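# Slide the open bin into the shelf gap

## Task

Take the open bin that sits on the table and place it in the empty slot of the bin row on the shelf. Its open side must face outward, matching its neighbours, and its parts must stay inside it. Tilting it may be needed to clear the low board overhead. It counts as in only when pushed fully back, past the shelf's front lip. The parts in the other bins must stay in their own bins, and the shelf must stay near its starting spot without being rotated.

## Robot and tools

Robot: two arms, left_arm and right_arm, each ending in a five-finger hand. right_arm has a right hand; left_arm has its mirror, a left hand. Bases in the scene frame: left_arm at (+0.010, +0.244, +0.009) m, right_arm at (+0.001, -0.253, +0.038) m, each turned about 1 degree about z. A post stands behind the arms and a camera stand sits between them, just behind the bases.

Frames. Scene frame: origin at table-top height, midway between the arms; +z up, +x out over the table, left_arm on the +y side (image sides may differ). Every hand pose, target and reading is in that arm's own base frame. Offsets run along the arm's base axes, and rotations pivot about its current Hand target position.

Hand point: a point fixed to the palm, 0.05 m in front of it and 0.15 m from the wrist mount along the fingers. Its +z runs along straight fingers, +y out of the palm, +x across the palm away from the thumb (on the left hand, +x points toward the thumb). Straight fingers reach 0.06 to 0.07 m past the point and lie 0.06 m behind it along -y. A wrist bracket on the little-finger side can strike things.

execute_actions(actions, cameras). actions is a list of actions; each action is a table of 1 to 15 rows, one row per 1/30 s step, and a short table repeats its final row to step 15. Each row is one flat list of 28 numbers in [-1, 1] covering both arms: left_arm dx, dy, dz, rx, ry, rz; left hand little, ring, middle, index, thumb_bend, thumb_turn, force_limit, speed; then the same 14 for right_arm. dx..rz are an offset, not a pose: the hand point's goal relative to its Hand target at the start of that action (every row counts from that same start). 1.0 means 0.6 m of travel or 180 degrees; rx, ry, rz form one rotation vector. Sending the same offset again moves further. Six zeros requests nothing new for that arm, though it re-asks for the stored Hand target. Finger numbers are absolute targets: -1 open/straight, +1 curled; thumb_turn -1 beside the palm, +1 in front facing the fingers. force_limit maps -1..+1 to roughly 0..10 N at the fingertip (0..15 N for the two thumb motors); speed rises from near zero at -1 to full at +0.48 and above. There is no 'no change' value: to keep a hand as it is, resend the eight hand numbers of its last executed row (before any row, use hand_measured plus hand_force_limit and hand_speed). cameras: list of names, ["all"], or []; images come by default only with an empty actions list.

move(target, speed, blend, blocking, cameras). target is one 28-number row or a list of up to 15 such rows, laid out as above; each row's pose numbers are offsets from the Hand targets at the start of the move, not from the previous row. Hand numbers are applied at the start (first row) or on arrival at each later row. speed: path top speed in m/s, 0.002 to 4.3, default 0.25 (turns up to twice that in rad/s); one value or one per row. blend: corner rounding in m, 0 (default) stops at each row. The whole move is capped at 10 s. blocking=false returns after about 0.5 s while the move continues. Paths do not avoid obstacles or the other arm; faster moves lag and overshoot more. The result adds a 'move:' line: done (at rest within 10 mm and 2 degrees), off_target, moving, held or fault, plus limits=paced (pose clipped) or limits=held (steps withheld).

wait(seconds): 0 to 3600, runs the scene without new commands; returns early if a running move ends. stop: brakes the running move. zoom_image(camera, region): camera is cam_head_left, cam_head_right or cam_high; region [x0, y0, x1, y1] in pixels, at most 504 by 504; images are 896x504. show_instructions: shows the reference pages. finished_scene(scene=1): ends the scene permanently; the bin must stay in place unaided.

Results: end_effector_position (m) and end_effector_quat_wxyz per arm, Hand target (last commanded pose after clipping, the base for the next offsets), joint positions, velocities, torques, motor temperatures, and for each hand hand_measured, hand_stopped_by (moving, target, force, stalled, fault), hand_load_n (N at fingertip, positive when pushed open), hand_force_limit, hand_speed. Action calls also list positions at some steps. A lost grip shows only as hand_load_n falling toward 0.

Behaviour: commanded orientation is clipped to within 40 degrees of the measured one each step. Hands often rest 1 to 3 cm (sometimes 5) short or below the target without any contact; resend the shortfall as an offset. A blocked arm keeps pushing until commanded back past its hand point. Thumb in front of the palm grips objects about 0.035 to 0.065 m thick, handles down to 0.025 m; a thumb-tip to index pinch holds light items up to about 0.08 m. A finger locks at its target or its force_limit; to squeeze harder raise force_limit and send a more-closed target; to loosen send a more-open one. For gentle grips close at speed -0.94 or below.

Joint ranges (rad): waist ±2.880, shoulder 0 to 3.142, elbow 0 to 3.019, wrist pitch -1.693 to 1.571, wrist yaw ±1.571, wrist roll ±2.094.

Avoid: dropping the bin or spilling parts, even small drops; fast contact with the shelf, board or post; hard pushes or overloaded fingers; the two hands or arms touching (can end the scene); anything leaving the table. Motors overheat when holding loads, staying stretched out or pressing on an unreachable pose: a MOTOR HOT line appears at 85 °C and at 100 °C the arm goes limp for 30 to 60 s. Loose objects may be nudged occasionally.

Each tool is called after ">>>" as name(argument=value, ...) on one line, values as JSON.

Reference images:

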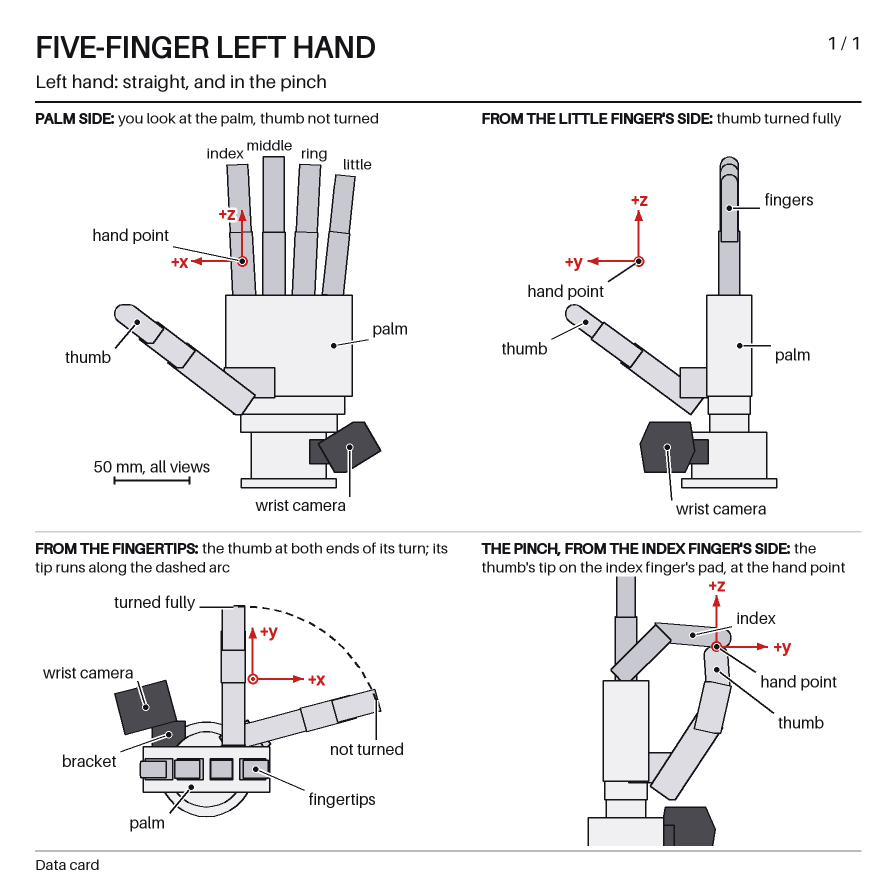

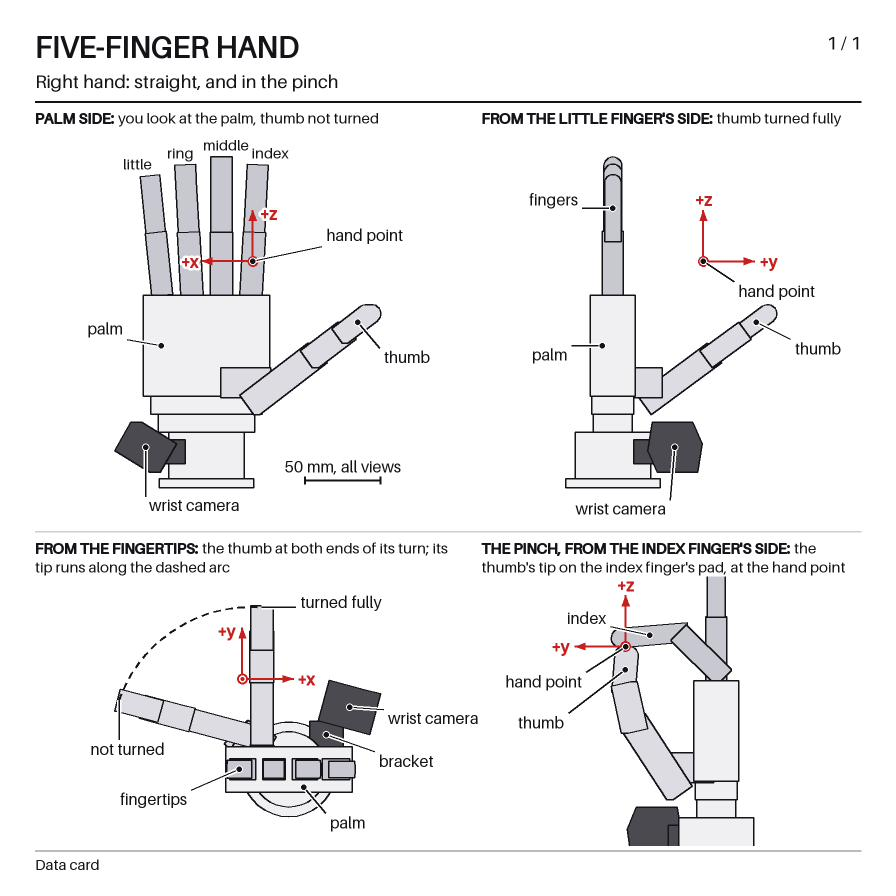

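## Session

>>> execute_actions(actions=[])

Scene clock: 0.00 s.
left_arm: end_effector_position=(+0.2888, -0.3888, +0.1646) hand_measured=(-1.000, -1.000, -1.000, -1.000, -1.000, -1.000) hand_load_n=(+0.0, +0.0, +0.0, +0.0, +0.0, +0.0) hand_stopped_by=(target, target, target, target, target, target) hand_force_limit=0.00 hand_speed=-0.80 end_effector_quat_wxyz=(-0.215, +0.677, -0.673, +0.207) | right_arm: end_effector_position=(+0.5672, -0.2702, +0.1245) hand_measured=(-1.000, -1.000, -1.000, -1.000, -1.000, -1.000) hand_load_n=(+0.0, +0.0, +0.0, +0.0, +0.0, -0.5) hand_stopped_by=(target, target, target, target, target, target) hand_force_limit=0.00 hand_speed=-0.80 end_effector_quat_wxyz=(+0.003, +0.025, +1.000, -0.017)
Joint positions: left_arm=[-1.007 1.412 1.183 -0.997 -0.51 -0.923] | right_arm=[-0.544 2.003 1.868 -1.414 0.026 1.077]
Joint velocities: within noise
Joint torques (N m): no reading
Motor temperatures (°C): left_arm=[29 29 30 27 29 29] | right_arm=[30 29 29 30 27 29]
Heat: left arm: hottest elbow 30 °C; right arm: hottest waist 30 °C.
Hand target: left_arm +0.2922, -0.3945, +0.1701; -0.213, +0.678, -0.671, +0.213 | right_arm +0.5728, -0.2736, +0.1317; +0.012, +0.025, +0.999, -0.021

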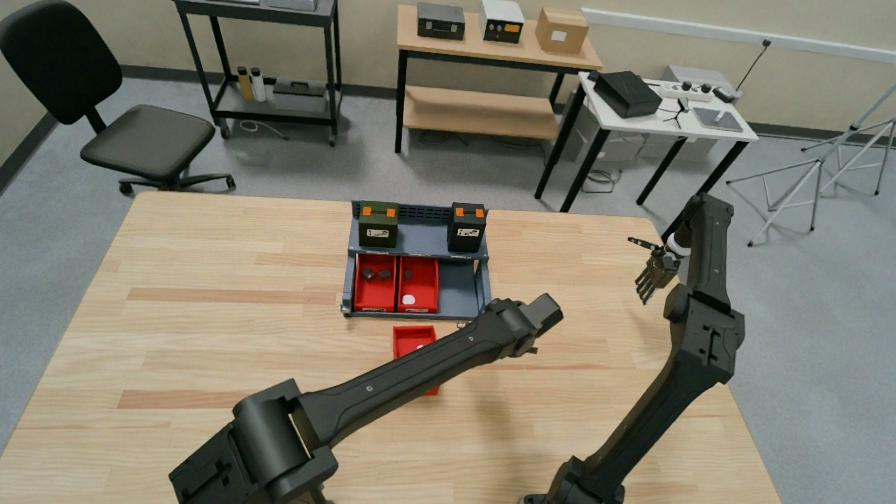

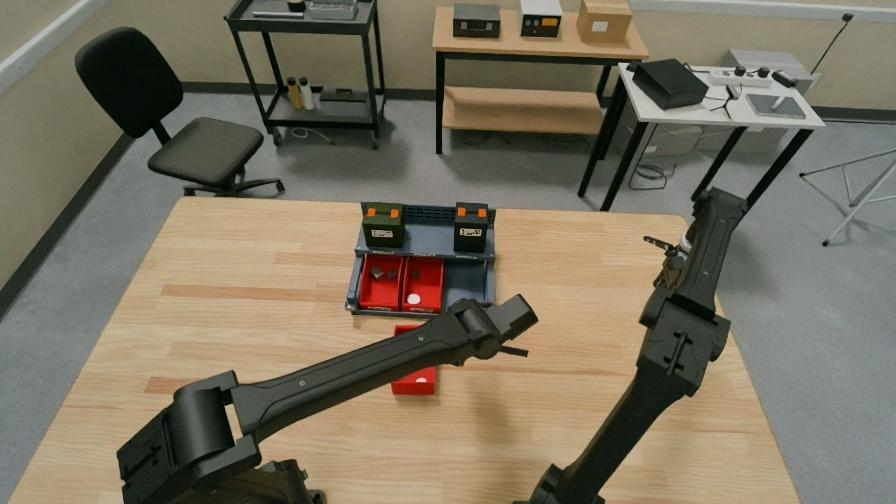

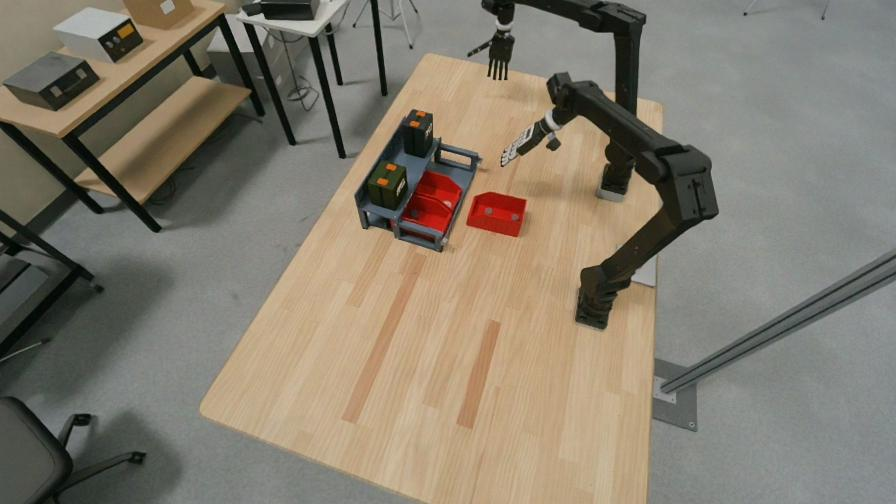

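>>> zoom_image(camera="cam_head_left", region=[320, 180, 560, 420])

>>> zoom_image(camera="cam_high", region=[340, 90, 580, 260])

>>> zoom_image(camera="cam_head_right", region=[320, 180, 560, 420])

Scaled by 2.100 from the camera's image (finer frame: 1280x720).

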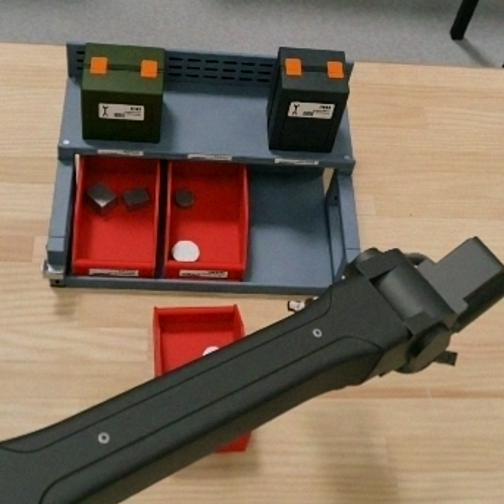

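Scaled by 2.100 from the camera's image (finer frame: 1280x720).

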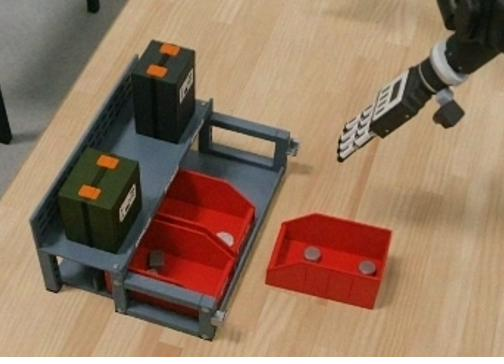

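Scaled by 2.100 from the camera's image (finer frame: 1280x720).

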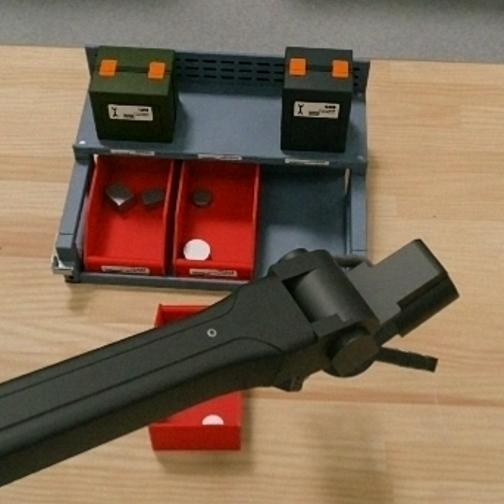

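>>> move(target=[[0,0,0.2,0,0,0,-1,-1,-1,-1,-1,-1,0,-0.8,0,0,0,0,0,0,-1,-1,-1,-1,-1,-1,0,-0.8],[-0.05,0.95,0.2,0,0,0,-1,-1,-1,-1,-1,-1,0,-0.8,0,0,0,0,0,0,-1,-1,-1,-1,-1,-1,0,-0.8]], blend=0.05, cameras=["all"])

Scene clock: 15.57 s.
left_arm: end_effector_position=(+0.2584, +0.1657, +0.2751) hand_measured=(-1.000, -1.000, -1.000, -1.000, -1.000, -1.000) hand_load_n=(+0.0, +0.0, +0.0, +0.0, +0.0, +0.0) hand_stopped_by=(target, target, target, target, target, target) hand_force_limit=0.00 hand_speed=-0.80 end_effector_quat_wxyz=(-0.200, +0.680, -0.672, +0.215) | right_arm: end_effector_position=(+0.5672, -0.2702, +0.1245) hand_measured=(-1.000, -1.000, -1.000, -1.000, -1.000, -1.000) hand_load_n=(+0.0, +0.0, +0.0, +0.0, +0.0, +0.0) hand_stopped_by=(target, target, target, target, target, target) hand_force_limit=0.00 hand_speed=-0.80 end_effector_quat_wxyz=(+0.003, +0.025, +1.000, -0.017)
Joint positions: left_arm=[0.791 0.996 1.13 -1.271 0.423 0.686] | right_arm=[-0.544 2.003 1.868 -1.414 0.026 1.077]
Joint torques (N m): left_arm=[1.9 -2.43 12.77 0.28 0.48 0.05] | right_arm=[-0.09 -18.32 9.55 0.58 -0.04 0.03]
Heat: left arm: hottest elbow 32 °C; right arm: hottest elbow 33 °C.
Hand target: left_arm +0.2623, +0.1755, +0.2902; -0.213, +0.677, -0.671, +0.213 | right_arm +0.5728, -0.2736, +0.1317; +0.012, +0.025, +0.999, -0.021
Off the commanded pose: left_arm 0.018 m, 2 deg | right_arm 0.010 m, 1 deg.
move: off_target (left_arm)

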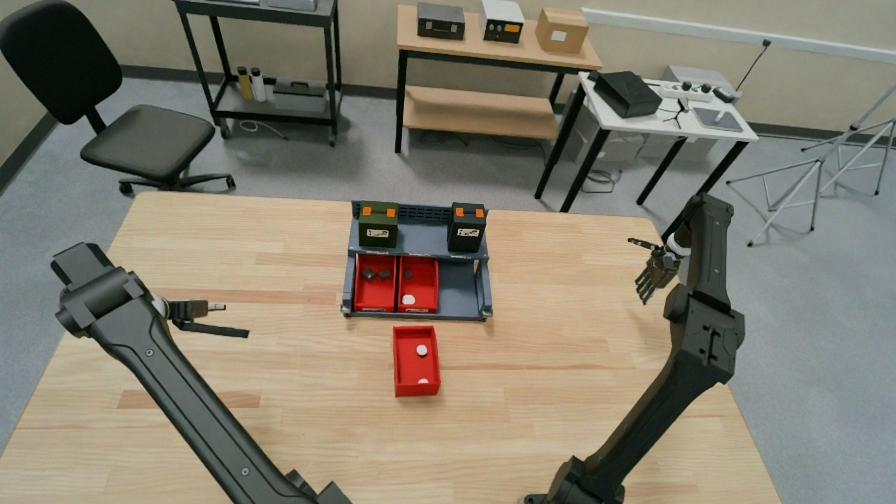

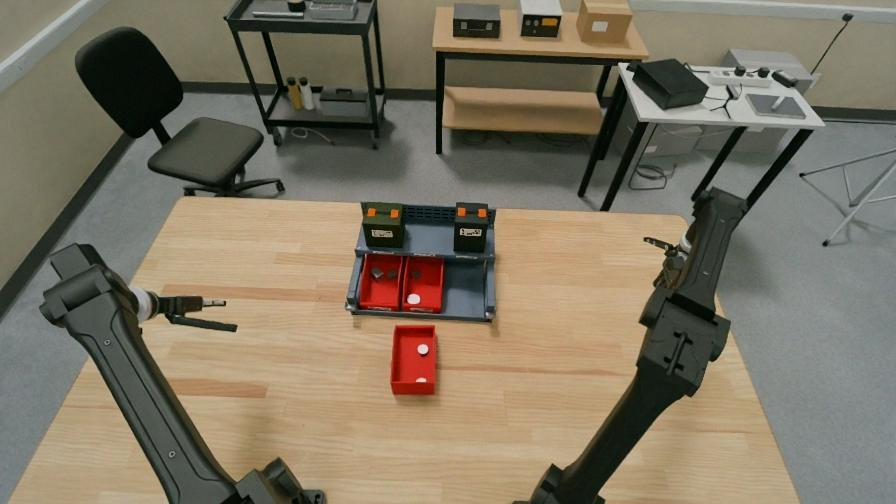

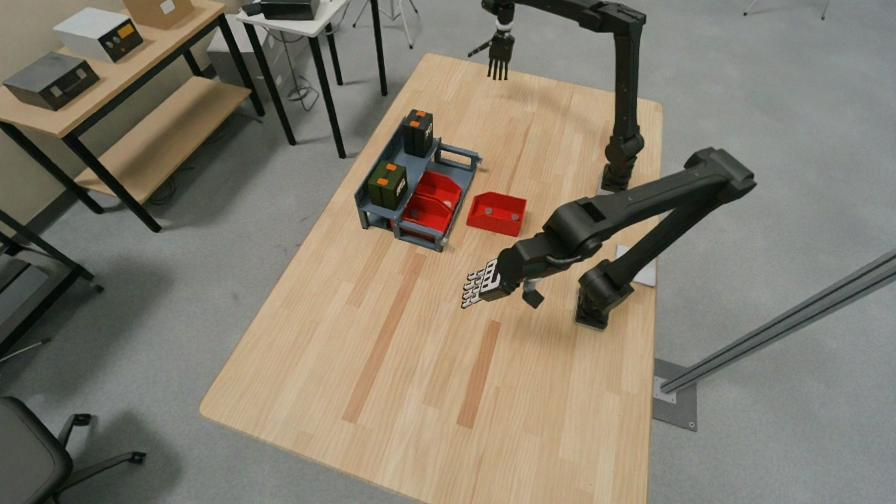

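>>> zoom_image(camera="cam_head_left", region=[335, 190, 515, 410])

>>> zoom_image(camera="cam_high", region=[350, 90, 540, 260])

>>> zoom_image(camera="cam_head_right", region=[335, 190, 515, 410])

Scaled by 2.291 from the camera's image (finer frame: 1280x720).

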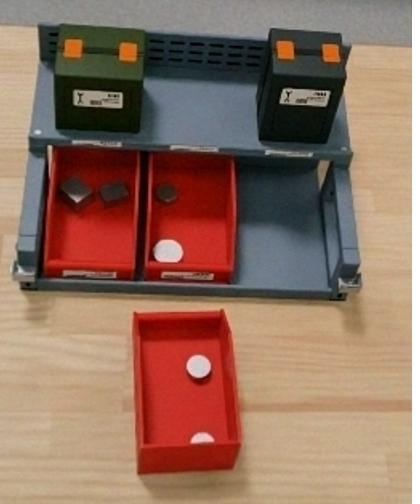

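Scaled by 2.653 from the camera's image (finer frame: 1280x720).

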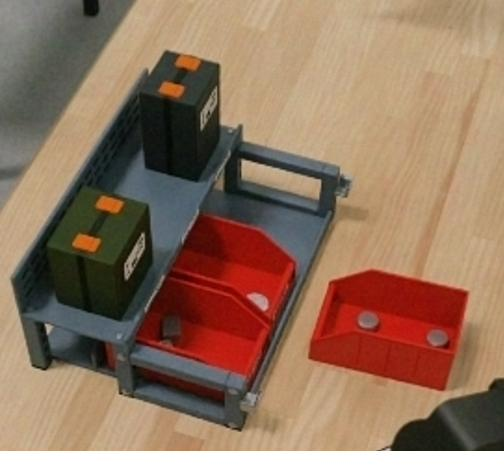

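Scaled by 2.291 from the camera's image (finer frame: 1280x720).

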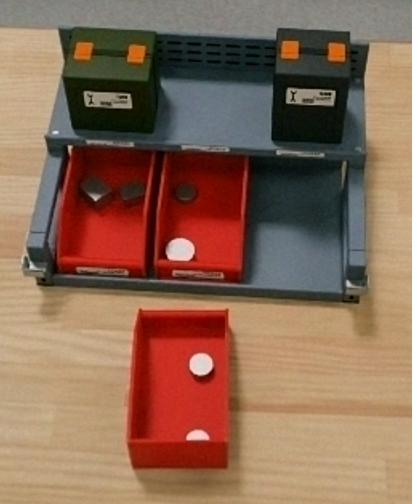

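>>> move(target=[[0,0,0,0,0,0,-1,-1,-1,-1,-1,-1,0,-0.8,0,0,0.25,0,0,0,-1,-1,-1,-1,-1,-1,0,-0.8],[0,0,0,0,0,0,-1,-1,-1,-1,-1,-1,0,-0.8,-0.45,0.7,0.25,0,0,0.5,-1,-1,-1,-1,-1,-1,0,-0.8]], blend=0.05, cameras=["all"])

Scene clock: 91.97 s.
left_arm: end_effector_position=(+0.2584, +0.1657, +0.2751) hand_measured=(-1.000, -1.000, -1.000, -1.000, -1.000, -1.000) hand_load_n=(+0.0, +0.0, +0.0, +0.0, -0.5, +0.0) hand_stopped_by=(target, target, target, target, target, target) hand_force_limit=0.00 hand_speed=-0.80 end_effector_quat_wxyz=(-0.200, +0.679, -0.673, +0.215) | right_arm: end_effector_position=(+0.3046, +0.1450, +0.2796) hand_measured=(-1.000, -1.000, -1.000, -1.000, -1.000, -1.000) hand_load_n=(-0.5, +0.0, -0.5, +0.0, +0.0, +0.0) hand_stopped_by=(target, target, target, target, target, target) hand_force_limit=0.00 hand_speed=-0.80 end_effector_quat_wxyz=(-0.018, +0.684, -0.729, +0.004)
Joint positions: left_arm=[0.791 0.996 1.13 -1.271 0.423 0.686] | right_arm=[0.292 1.309 1.4 -1.627 -0.009 0.356]
Joint torques (N m): left_arm=[1.96 -2.43 12.77 0.28 0.48 0.05] | right_arm=[0.26 -8.64 8.08 0.77 -0.04 -0.05]
Motor temperatures (°C): left_arm=[29 29 45 27 29 29] | right_arm=[30 37 38 30 27 29]
Heat: left arm: hottest elbow 45 °C; right arm: hottest elbow 38 °C.
Hand target: left_arm +0.2623, +0.1755, +0.2902; -0.213, +0.677, -0.671, +0.213 | right_arm +0.3029, +0.1463, +0.2816; -0.023, +0.689, -0.724, +0.007
Off the commanded pose: left_arm 0.018 m, 2 deg | right_arm 0.003 m, 1 deg.
move: done

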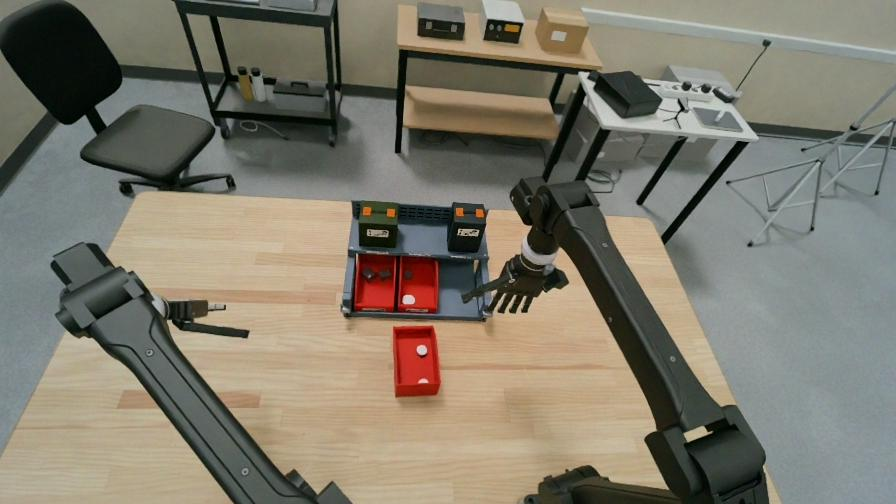

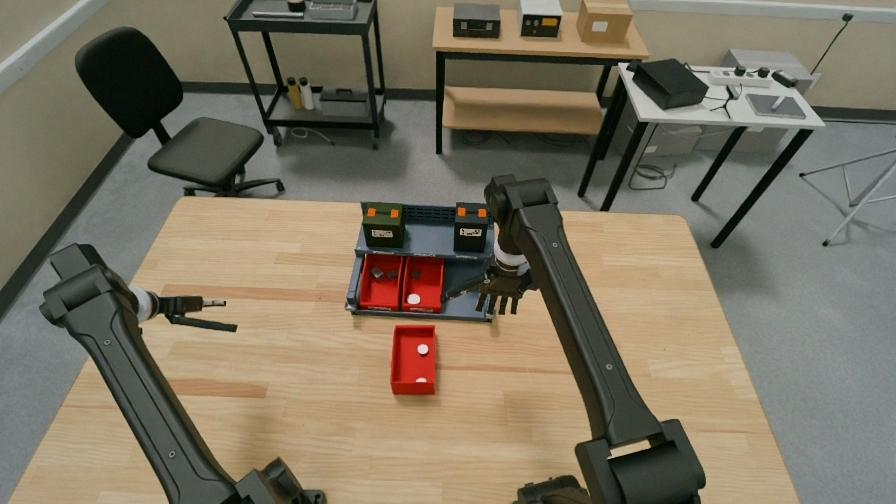

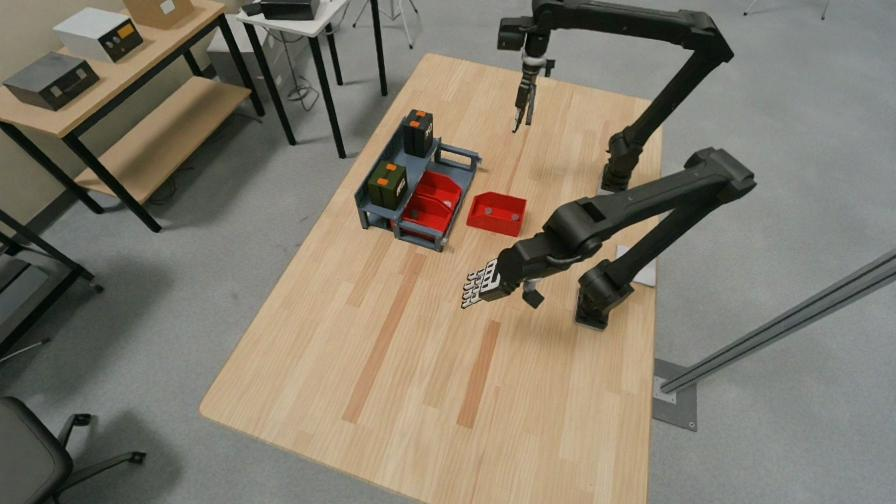

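>>> zoom_image(camera="cam_head_left", region=[380, 200, 600, 420])

>>> zoom_image(camera="cam_head_right", region=[380, 200, 600, 420])

>>> zoom_image(camera="cam_high", region=[400, 40, 600, 250])

Scaled by 2.291 from the camera's image (finer frame: 1280x720).

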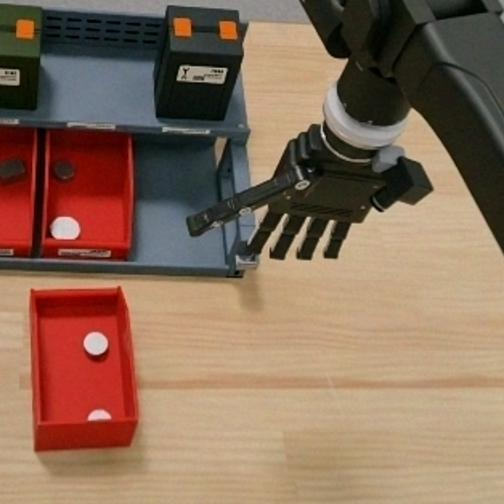

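Scaled by 2.291 from the camera's image (finer frame: 1280x720).

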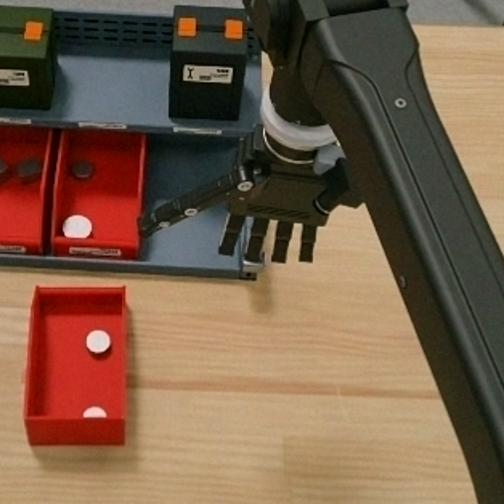

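Scaled by 2.400 from the camera's image (finer frame: 1280x720).

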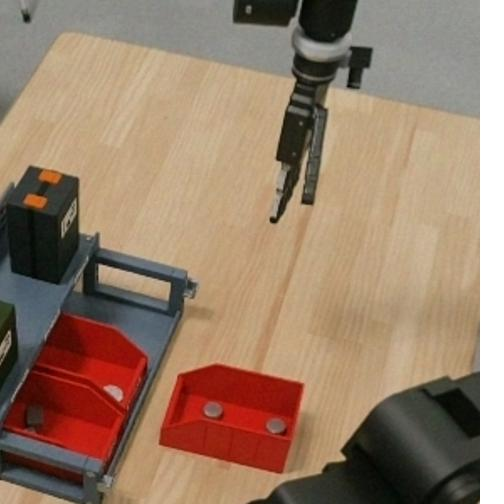

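>>> move(target=[0,0,0,0,0,0,-1,-1,-1,-1,-1,-1,0,-0.8,0,0,-0.333,0,0,0,-1,-1,-1,-1,-1,-1,0,-0.8], cameras=["all"])

>>> zoom_image(camera="cam_head_left", region=[380, 200, 600, 420])

>>> zoom_image(camera="cam_head_right", region=[380, 200, 600, 420])

>>> zoom_image(camera="cam_high", region=[400, 40, 600, 250])

Scene clock: 100.90 s.
left_arm: end_effector_position=(+0.2584, +0.1657, +0.2751) hand_measured=(-1.000, -1.000, -1.000, -1.000, -1.000, -1.000) hand_load_n=(+0.0, +0.0, +0.0, +0.0, +0.0, +0.0) hand_stopped_by=(target, target, target, target, target, target) hand_force_limit=0.00 hand_speed=-0.80 end_effector_quat_wxyz=(-0.200, +0.679, -0.673, +0.215) | right_arm: end_effector_position=(+0.3009, +0.1439, +0.0839) hand_measured=(-1.000, -1.000, -1.000, -1.000, -1.000, -1.000) hand_load_n=(+0.0, +0.0, +0.0, +0.0, +0.0, +0.0) hand_stopped_by=(target, target, target, target, target, target) hand_force_limit=0.00 hand_speed=-0.80 end_effector_quat_wxyz=(-0.021, +0.684, -0.729, +0.006)
Joint positions: left_arm=[0.791 0.996 1.13 -1.271 0.423 0.686] | right_arm=[0.292 1.382 0.945 -1.09 -0.009 0.356]
Joint torques (N m): left_arm=[1.9 -2.43 12.78 0.28 0.49 0.05] | right_arm=[0.21 -7.24 7.68 0.94 -0.04 -0.05]
Heat: left arm: hottest elbow 46 °C; right arm: hottest elbow 37 °C.
Hand target: left_arm +0.2623, +0.1755, +0.2902; -0.213, +0.677, -0.671, +0.213 | right_arm +0.3029, +0.1464, +0.0819; -0.023, +0.689, -0.724, +0.007
Off the commanded pose: left_arm 0.018 m, 2 deg | right_arm 0.004 m, 1 deg.
move: done

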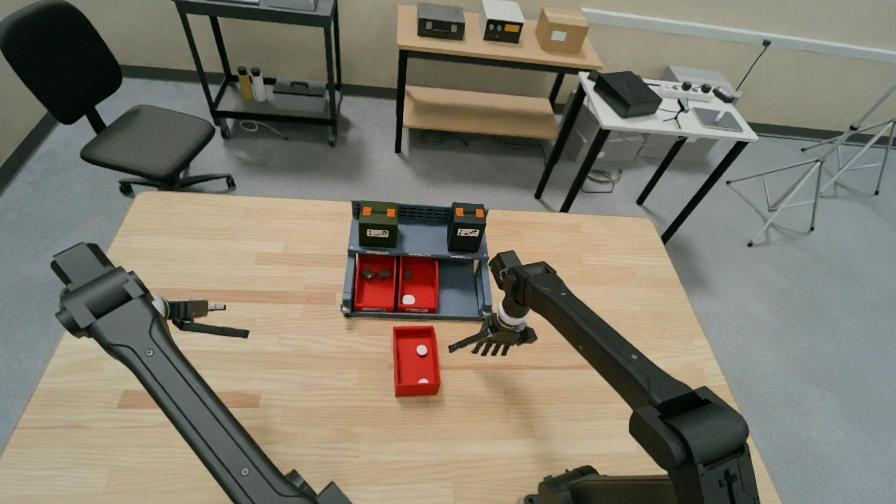

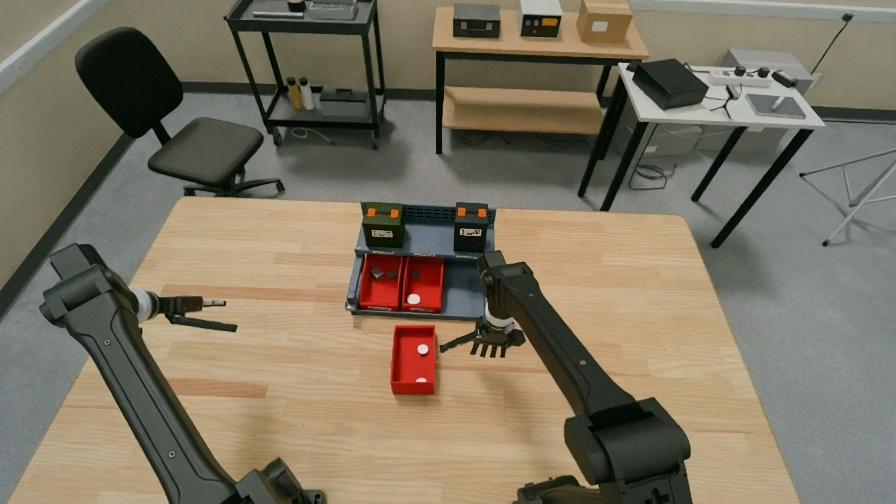

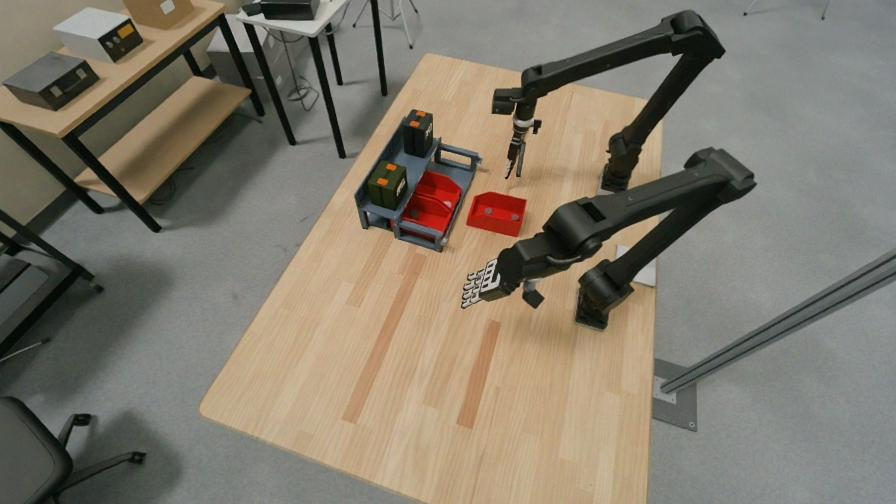

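Scaled by 2.291 from the camera's image (finer frame: 1280x720).

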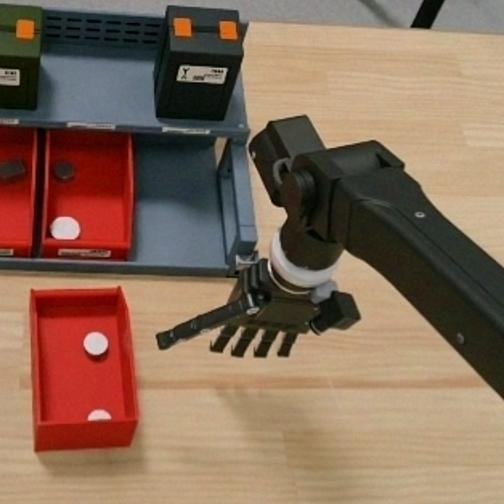

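Scaled by 2.291 from the camera's image (finer frame: 1280x720).

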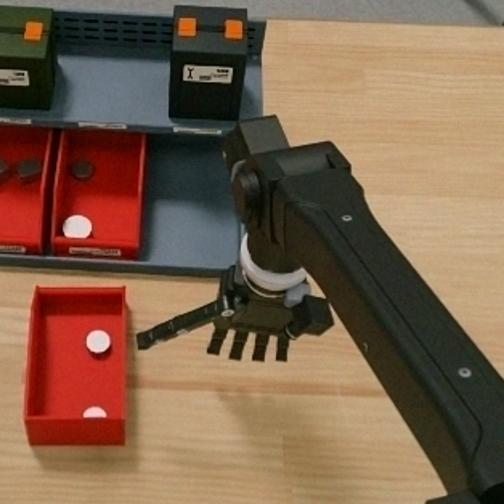

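Scaled by 2.400 from the camera's image (finer frame: 1280x720).

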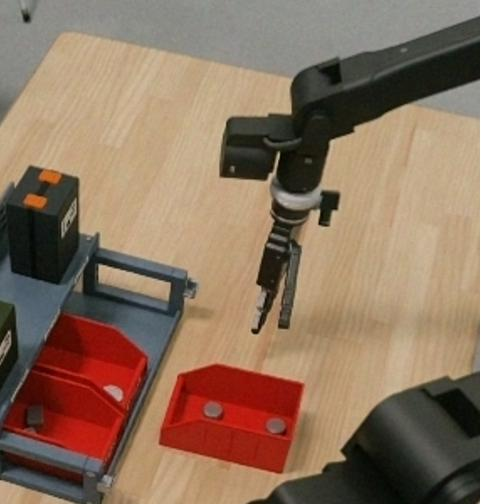

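>>> move(target=[[0,0,0,0,0,0,-1,-1,-1,-1,-1,-1,0,-0.8,0,0,0.1,0,0,0,0.9,0.9,0.9,-1,-1,-1,0.2,0],[0,0,0,0,0,0,-1,-1,-1,-1,-1,-1,0,-0.8,0.0,-0.05,0.1,0,0,0.5,0.9,0.9,0.9,-1,-1,-1,0.2,0]], cameras=["all"])

Scene clock: 151.67 s.
left_arm: end_effector_position=(+0.2584, +0.1657, +0.2751) hand_measured=(-1.000, -1.000, -1.000, -1.000, -1.000, -1.000) hand_load_n=(+0.0, +0.0, +0.0, -0.5, +0.0, +0.0) hand_stopped_by=(target, target, target, target, target, target) hand_force_limit=0.00 hand_speed=-0.80 end_effector_quat_wxyz=(-0.200, +0.679, -0.673, +0.215) | right_arm: end_effector_position=(+0.3001, +0.1115, +0.1329) hand_measured=(+0.900, +0.900, +0.900, -1.000, -1.000, -1.000) hand_load_n=(+0.0, +0.0, +0.0, +0.5, +0.0, +0.0) hand_stopped_by=(target, target, target, target, target, target) hand_force_limit=0.20 hand_speed=0.00 end_effector_quat_wxyz=(-0.016, +0.999, -0.034, -0.020)
Joint positions: left_arm=[0.791 0.996 1.13 -1.271 0.423 0.686] | right_arm=[0.446 1.379 1.076 -1.289 -0.046 -1.057]
Joint torques (N m): left_arm=[1.9 -2.43 12.78 0.28 0.48 0.05] | right_arm=[0.56 -9.35 8.94 0.18 -0.15 -0.05]
Heat: left arm: hottest elbow 48 °C; right arm: hottest elbow 37 °C.
Hand target: left_arm +0.2623, +0.1755, +0.2902; -0.213, +0.677, -0.671, +0.213 | right_arm +0.3029, +0.1164, +0.1418; -0.022, +0.999, -0.025, -0.012
Off the commanded pose: left_arm 0.018 m, 2 deg | right_arm 0.011 m, 2 deg.
move: off_target (right_arm)

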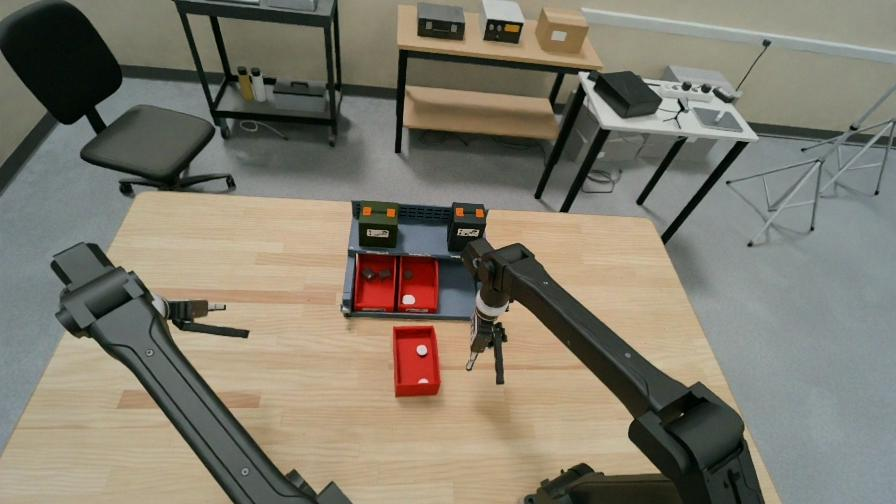

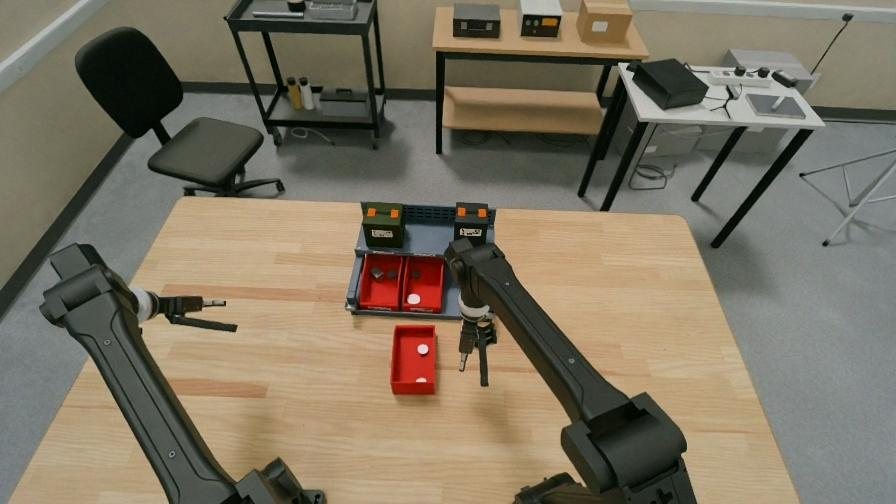

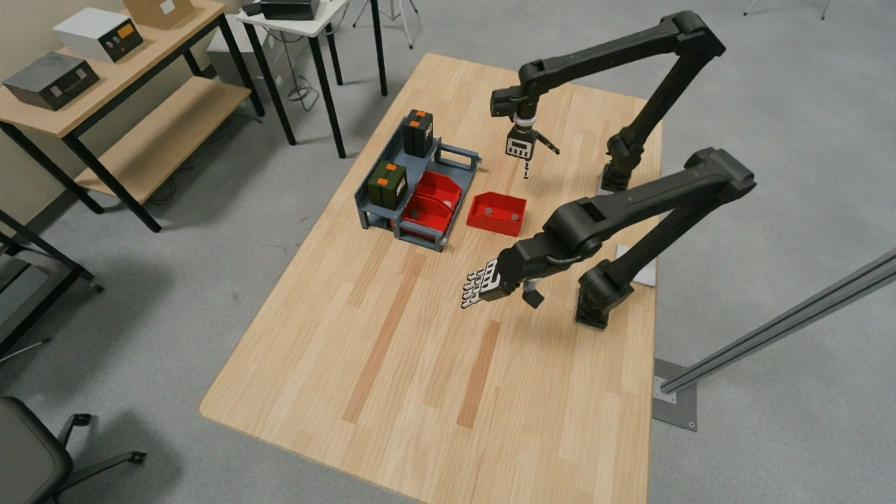

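>>> move(target=[0,0,0,0,0,0,-1,-1,-1,-1,-1,-1,0,-0.8,0,0,-0.1433,0,0,0,0.9,0.9,0.9,-1,-1,-1,0.2,0], cameras=["all"], speed=0.15)

>>> zoom_image(camera="cam_high", region=[440, 90, 580, 240])

>>> zoom_image(camera="cam_head_left", region=[380, 240, 540, 420])

>>> zoom_image(camera="cam_head_right", region=[380, 240, 540, 420])

Scene clock: 156.10 s.
left_arm: end_effector_position=(+0.2584, +0.1657, +0.2751) hand_measured=(-1.000, -1.000, -1.000, -1.000, -1.000, -1.000) hand_load_n=(+0.0, +0.0, +0.0, +0.0, +0.0, +0.0) hand_stopped_by=(target, target, target, target, target, target) hand_force_limit=0.00 hand_speed=-0.80 end_effector_quat_wxyz=(-0.200, +0.679, -0.673, +0.215) | right_arm: end_effector_position=(+0.3016, +0.1123, +0.0590) hand_measured=(+0.900, +0.900, +0.900, -1.000, -1.000, -1.000) hand_load_n=(+0.0, +0.0, +0.5, +0.0, +0.0, +0.0) hand_stopped_by=(target, target, target, target, target, target) hand_force_limit=0.20 hand_speed=0.00 end_effector_quat_wxyz=(-0.020, +0.999, -0.034, -0.012)
Joint positions: left_arm=[0.791 0.996 1.13 -1.271 0.423 0.686] | right_arm=[0.446 1.451 0.942 -1.065 -0.047 -1.058]
Joint torques (N m): left_arm=[1.9 -2.43 12.77 0.28 0.49 0.04] | right_arm=[0.56 -7.82 7.24 0.87 -0.13 -0.05]
Heat: left arm: hottest elbow 48 °C; right arm: hottest elbow 37 °C.
Hand target: left_arm +0.2623, +0.1755, +0.2902; -0.213, +0.677, -0.671, +0.213 | right_arm +0.3028, +0.1164, +0.0559; -0.022, +0.999, -0.025, -0.012
Off the commanded pose: left_arm 0.018 m, 2 deg | right_arm 0.005 m, 1 deg.
move: done

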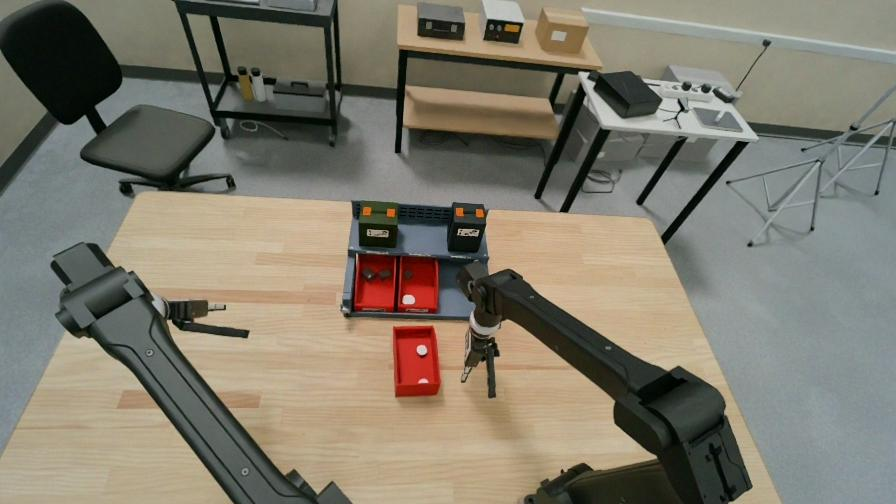

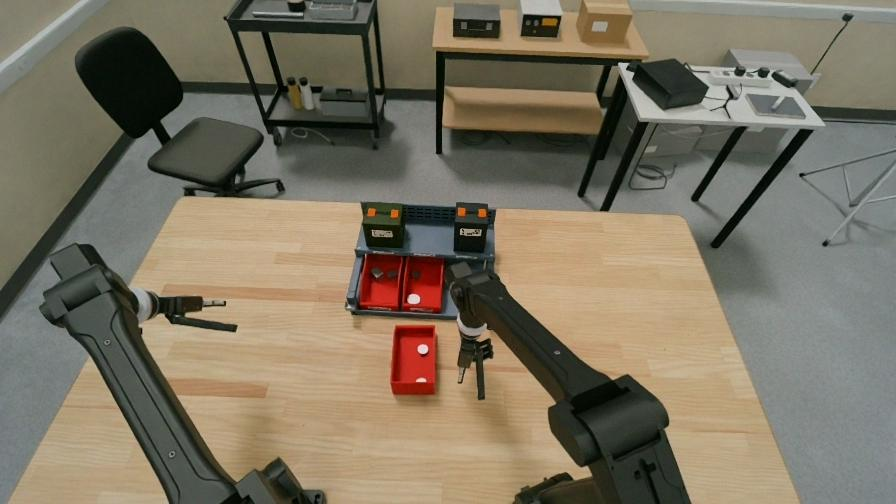

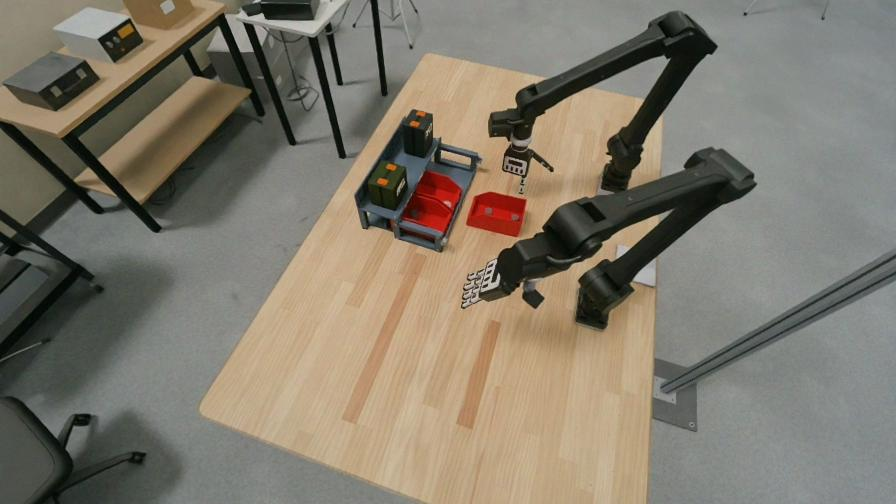

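Scaled by 3.360 from the camera's image (finer frame: 1280x720).

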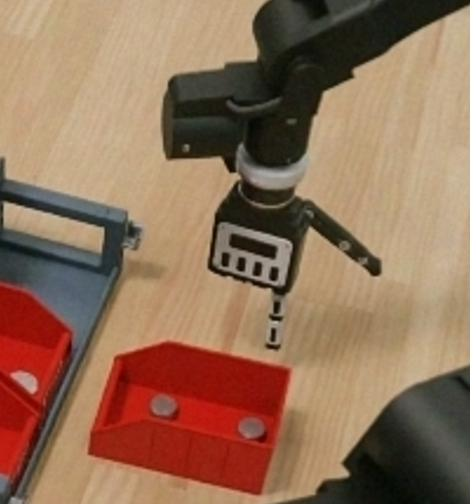

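Scaled by 2.800 from the camera's image (finer frame: 1280x720).

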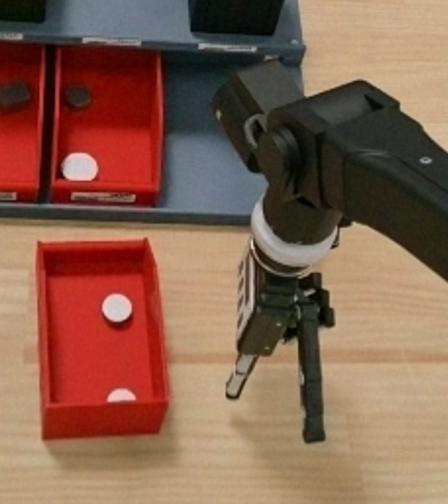

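Scaled by 2.800 from the camera's image (finer frame: 1280x720).

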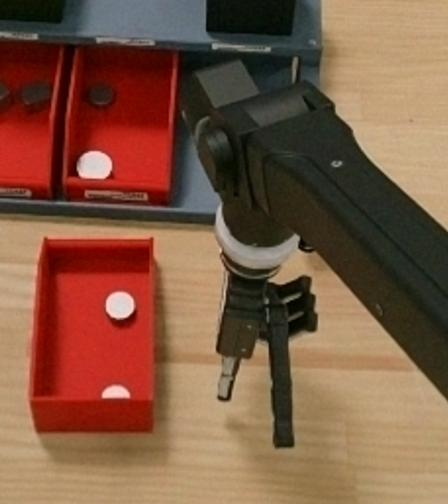

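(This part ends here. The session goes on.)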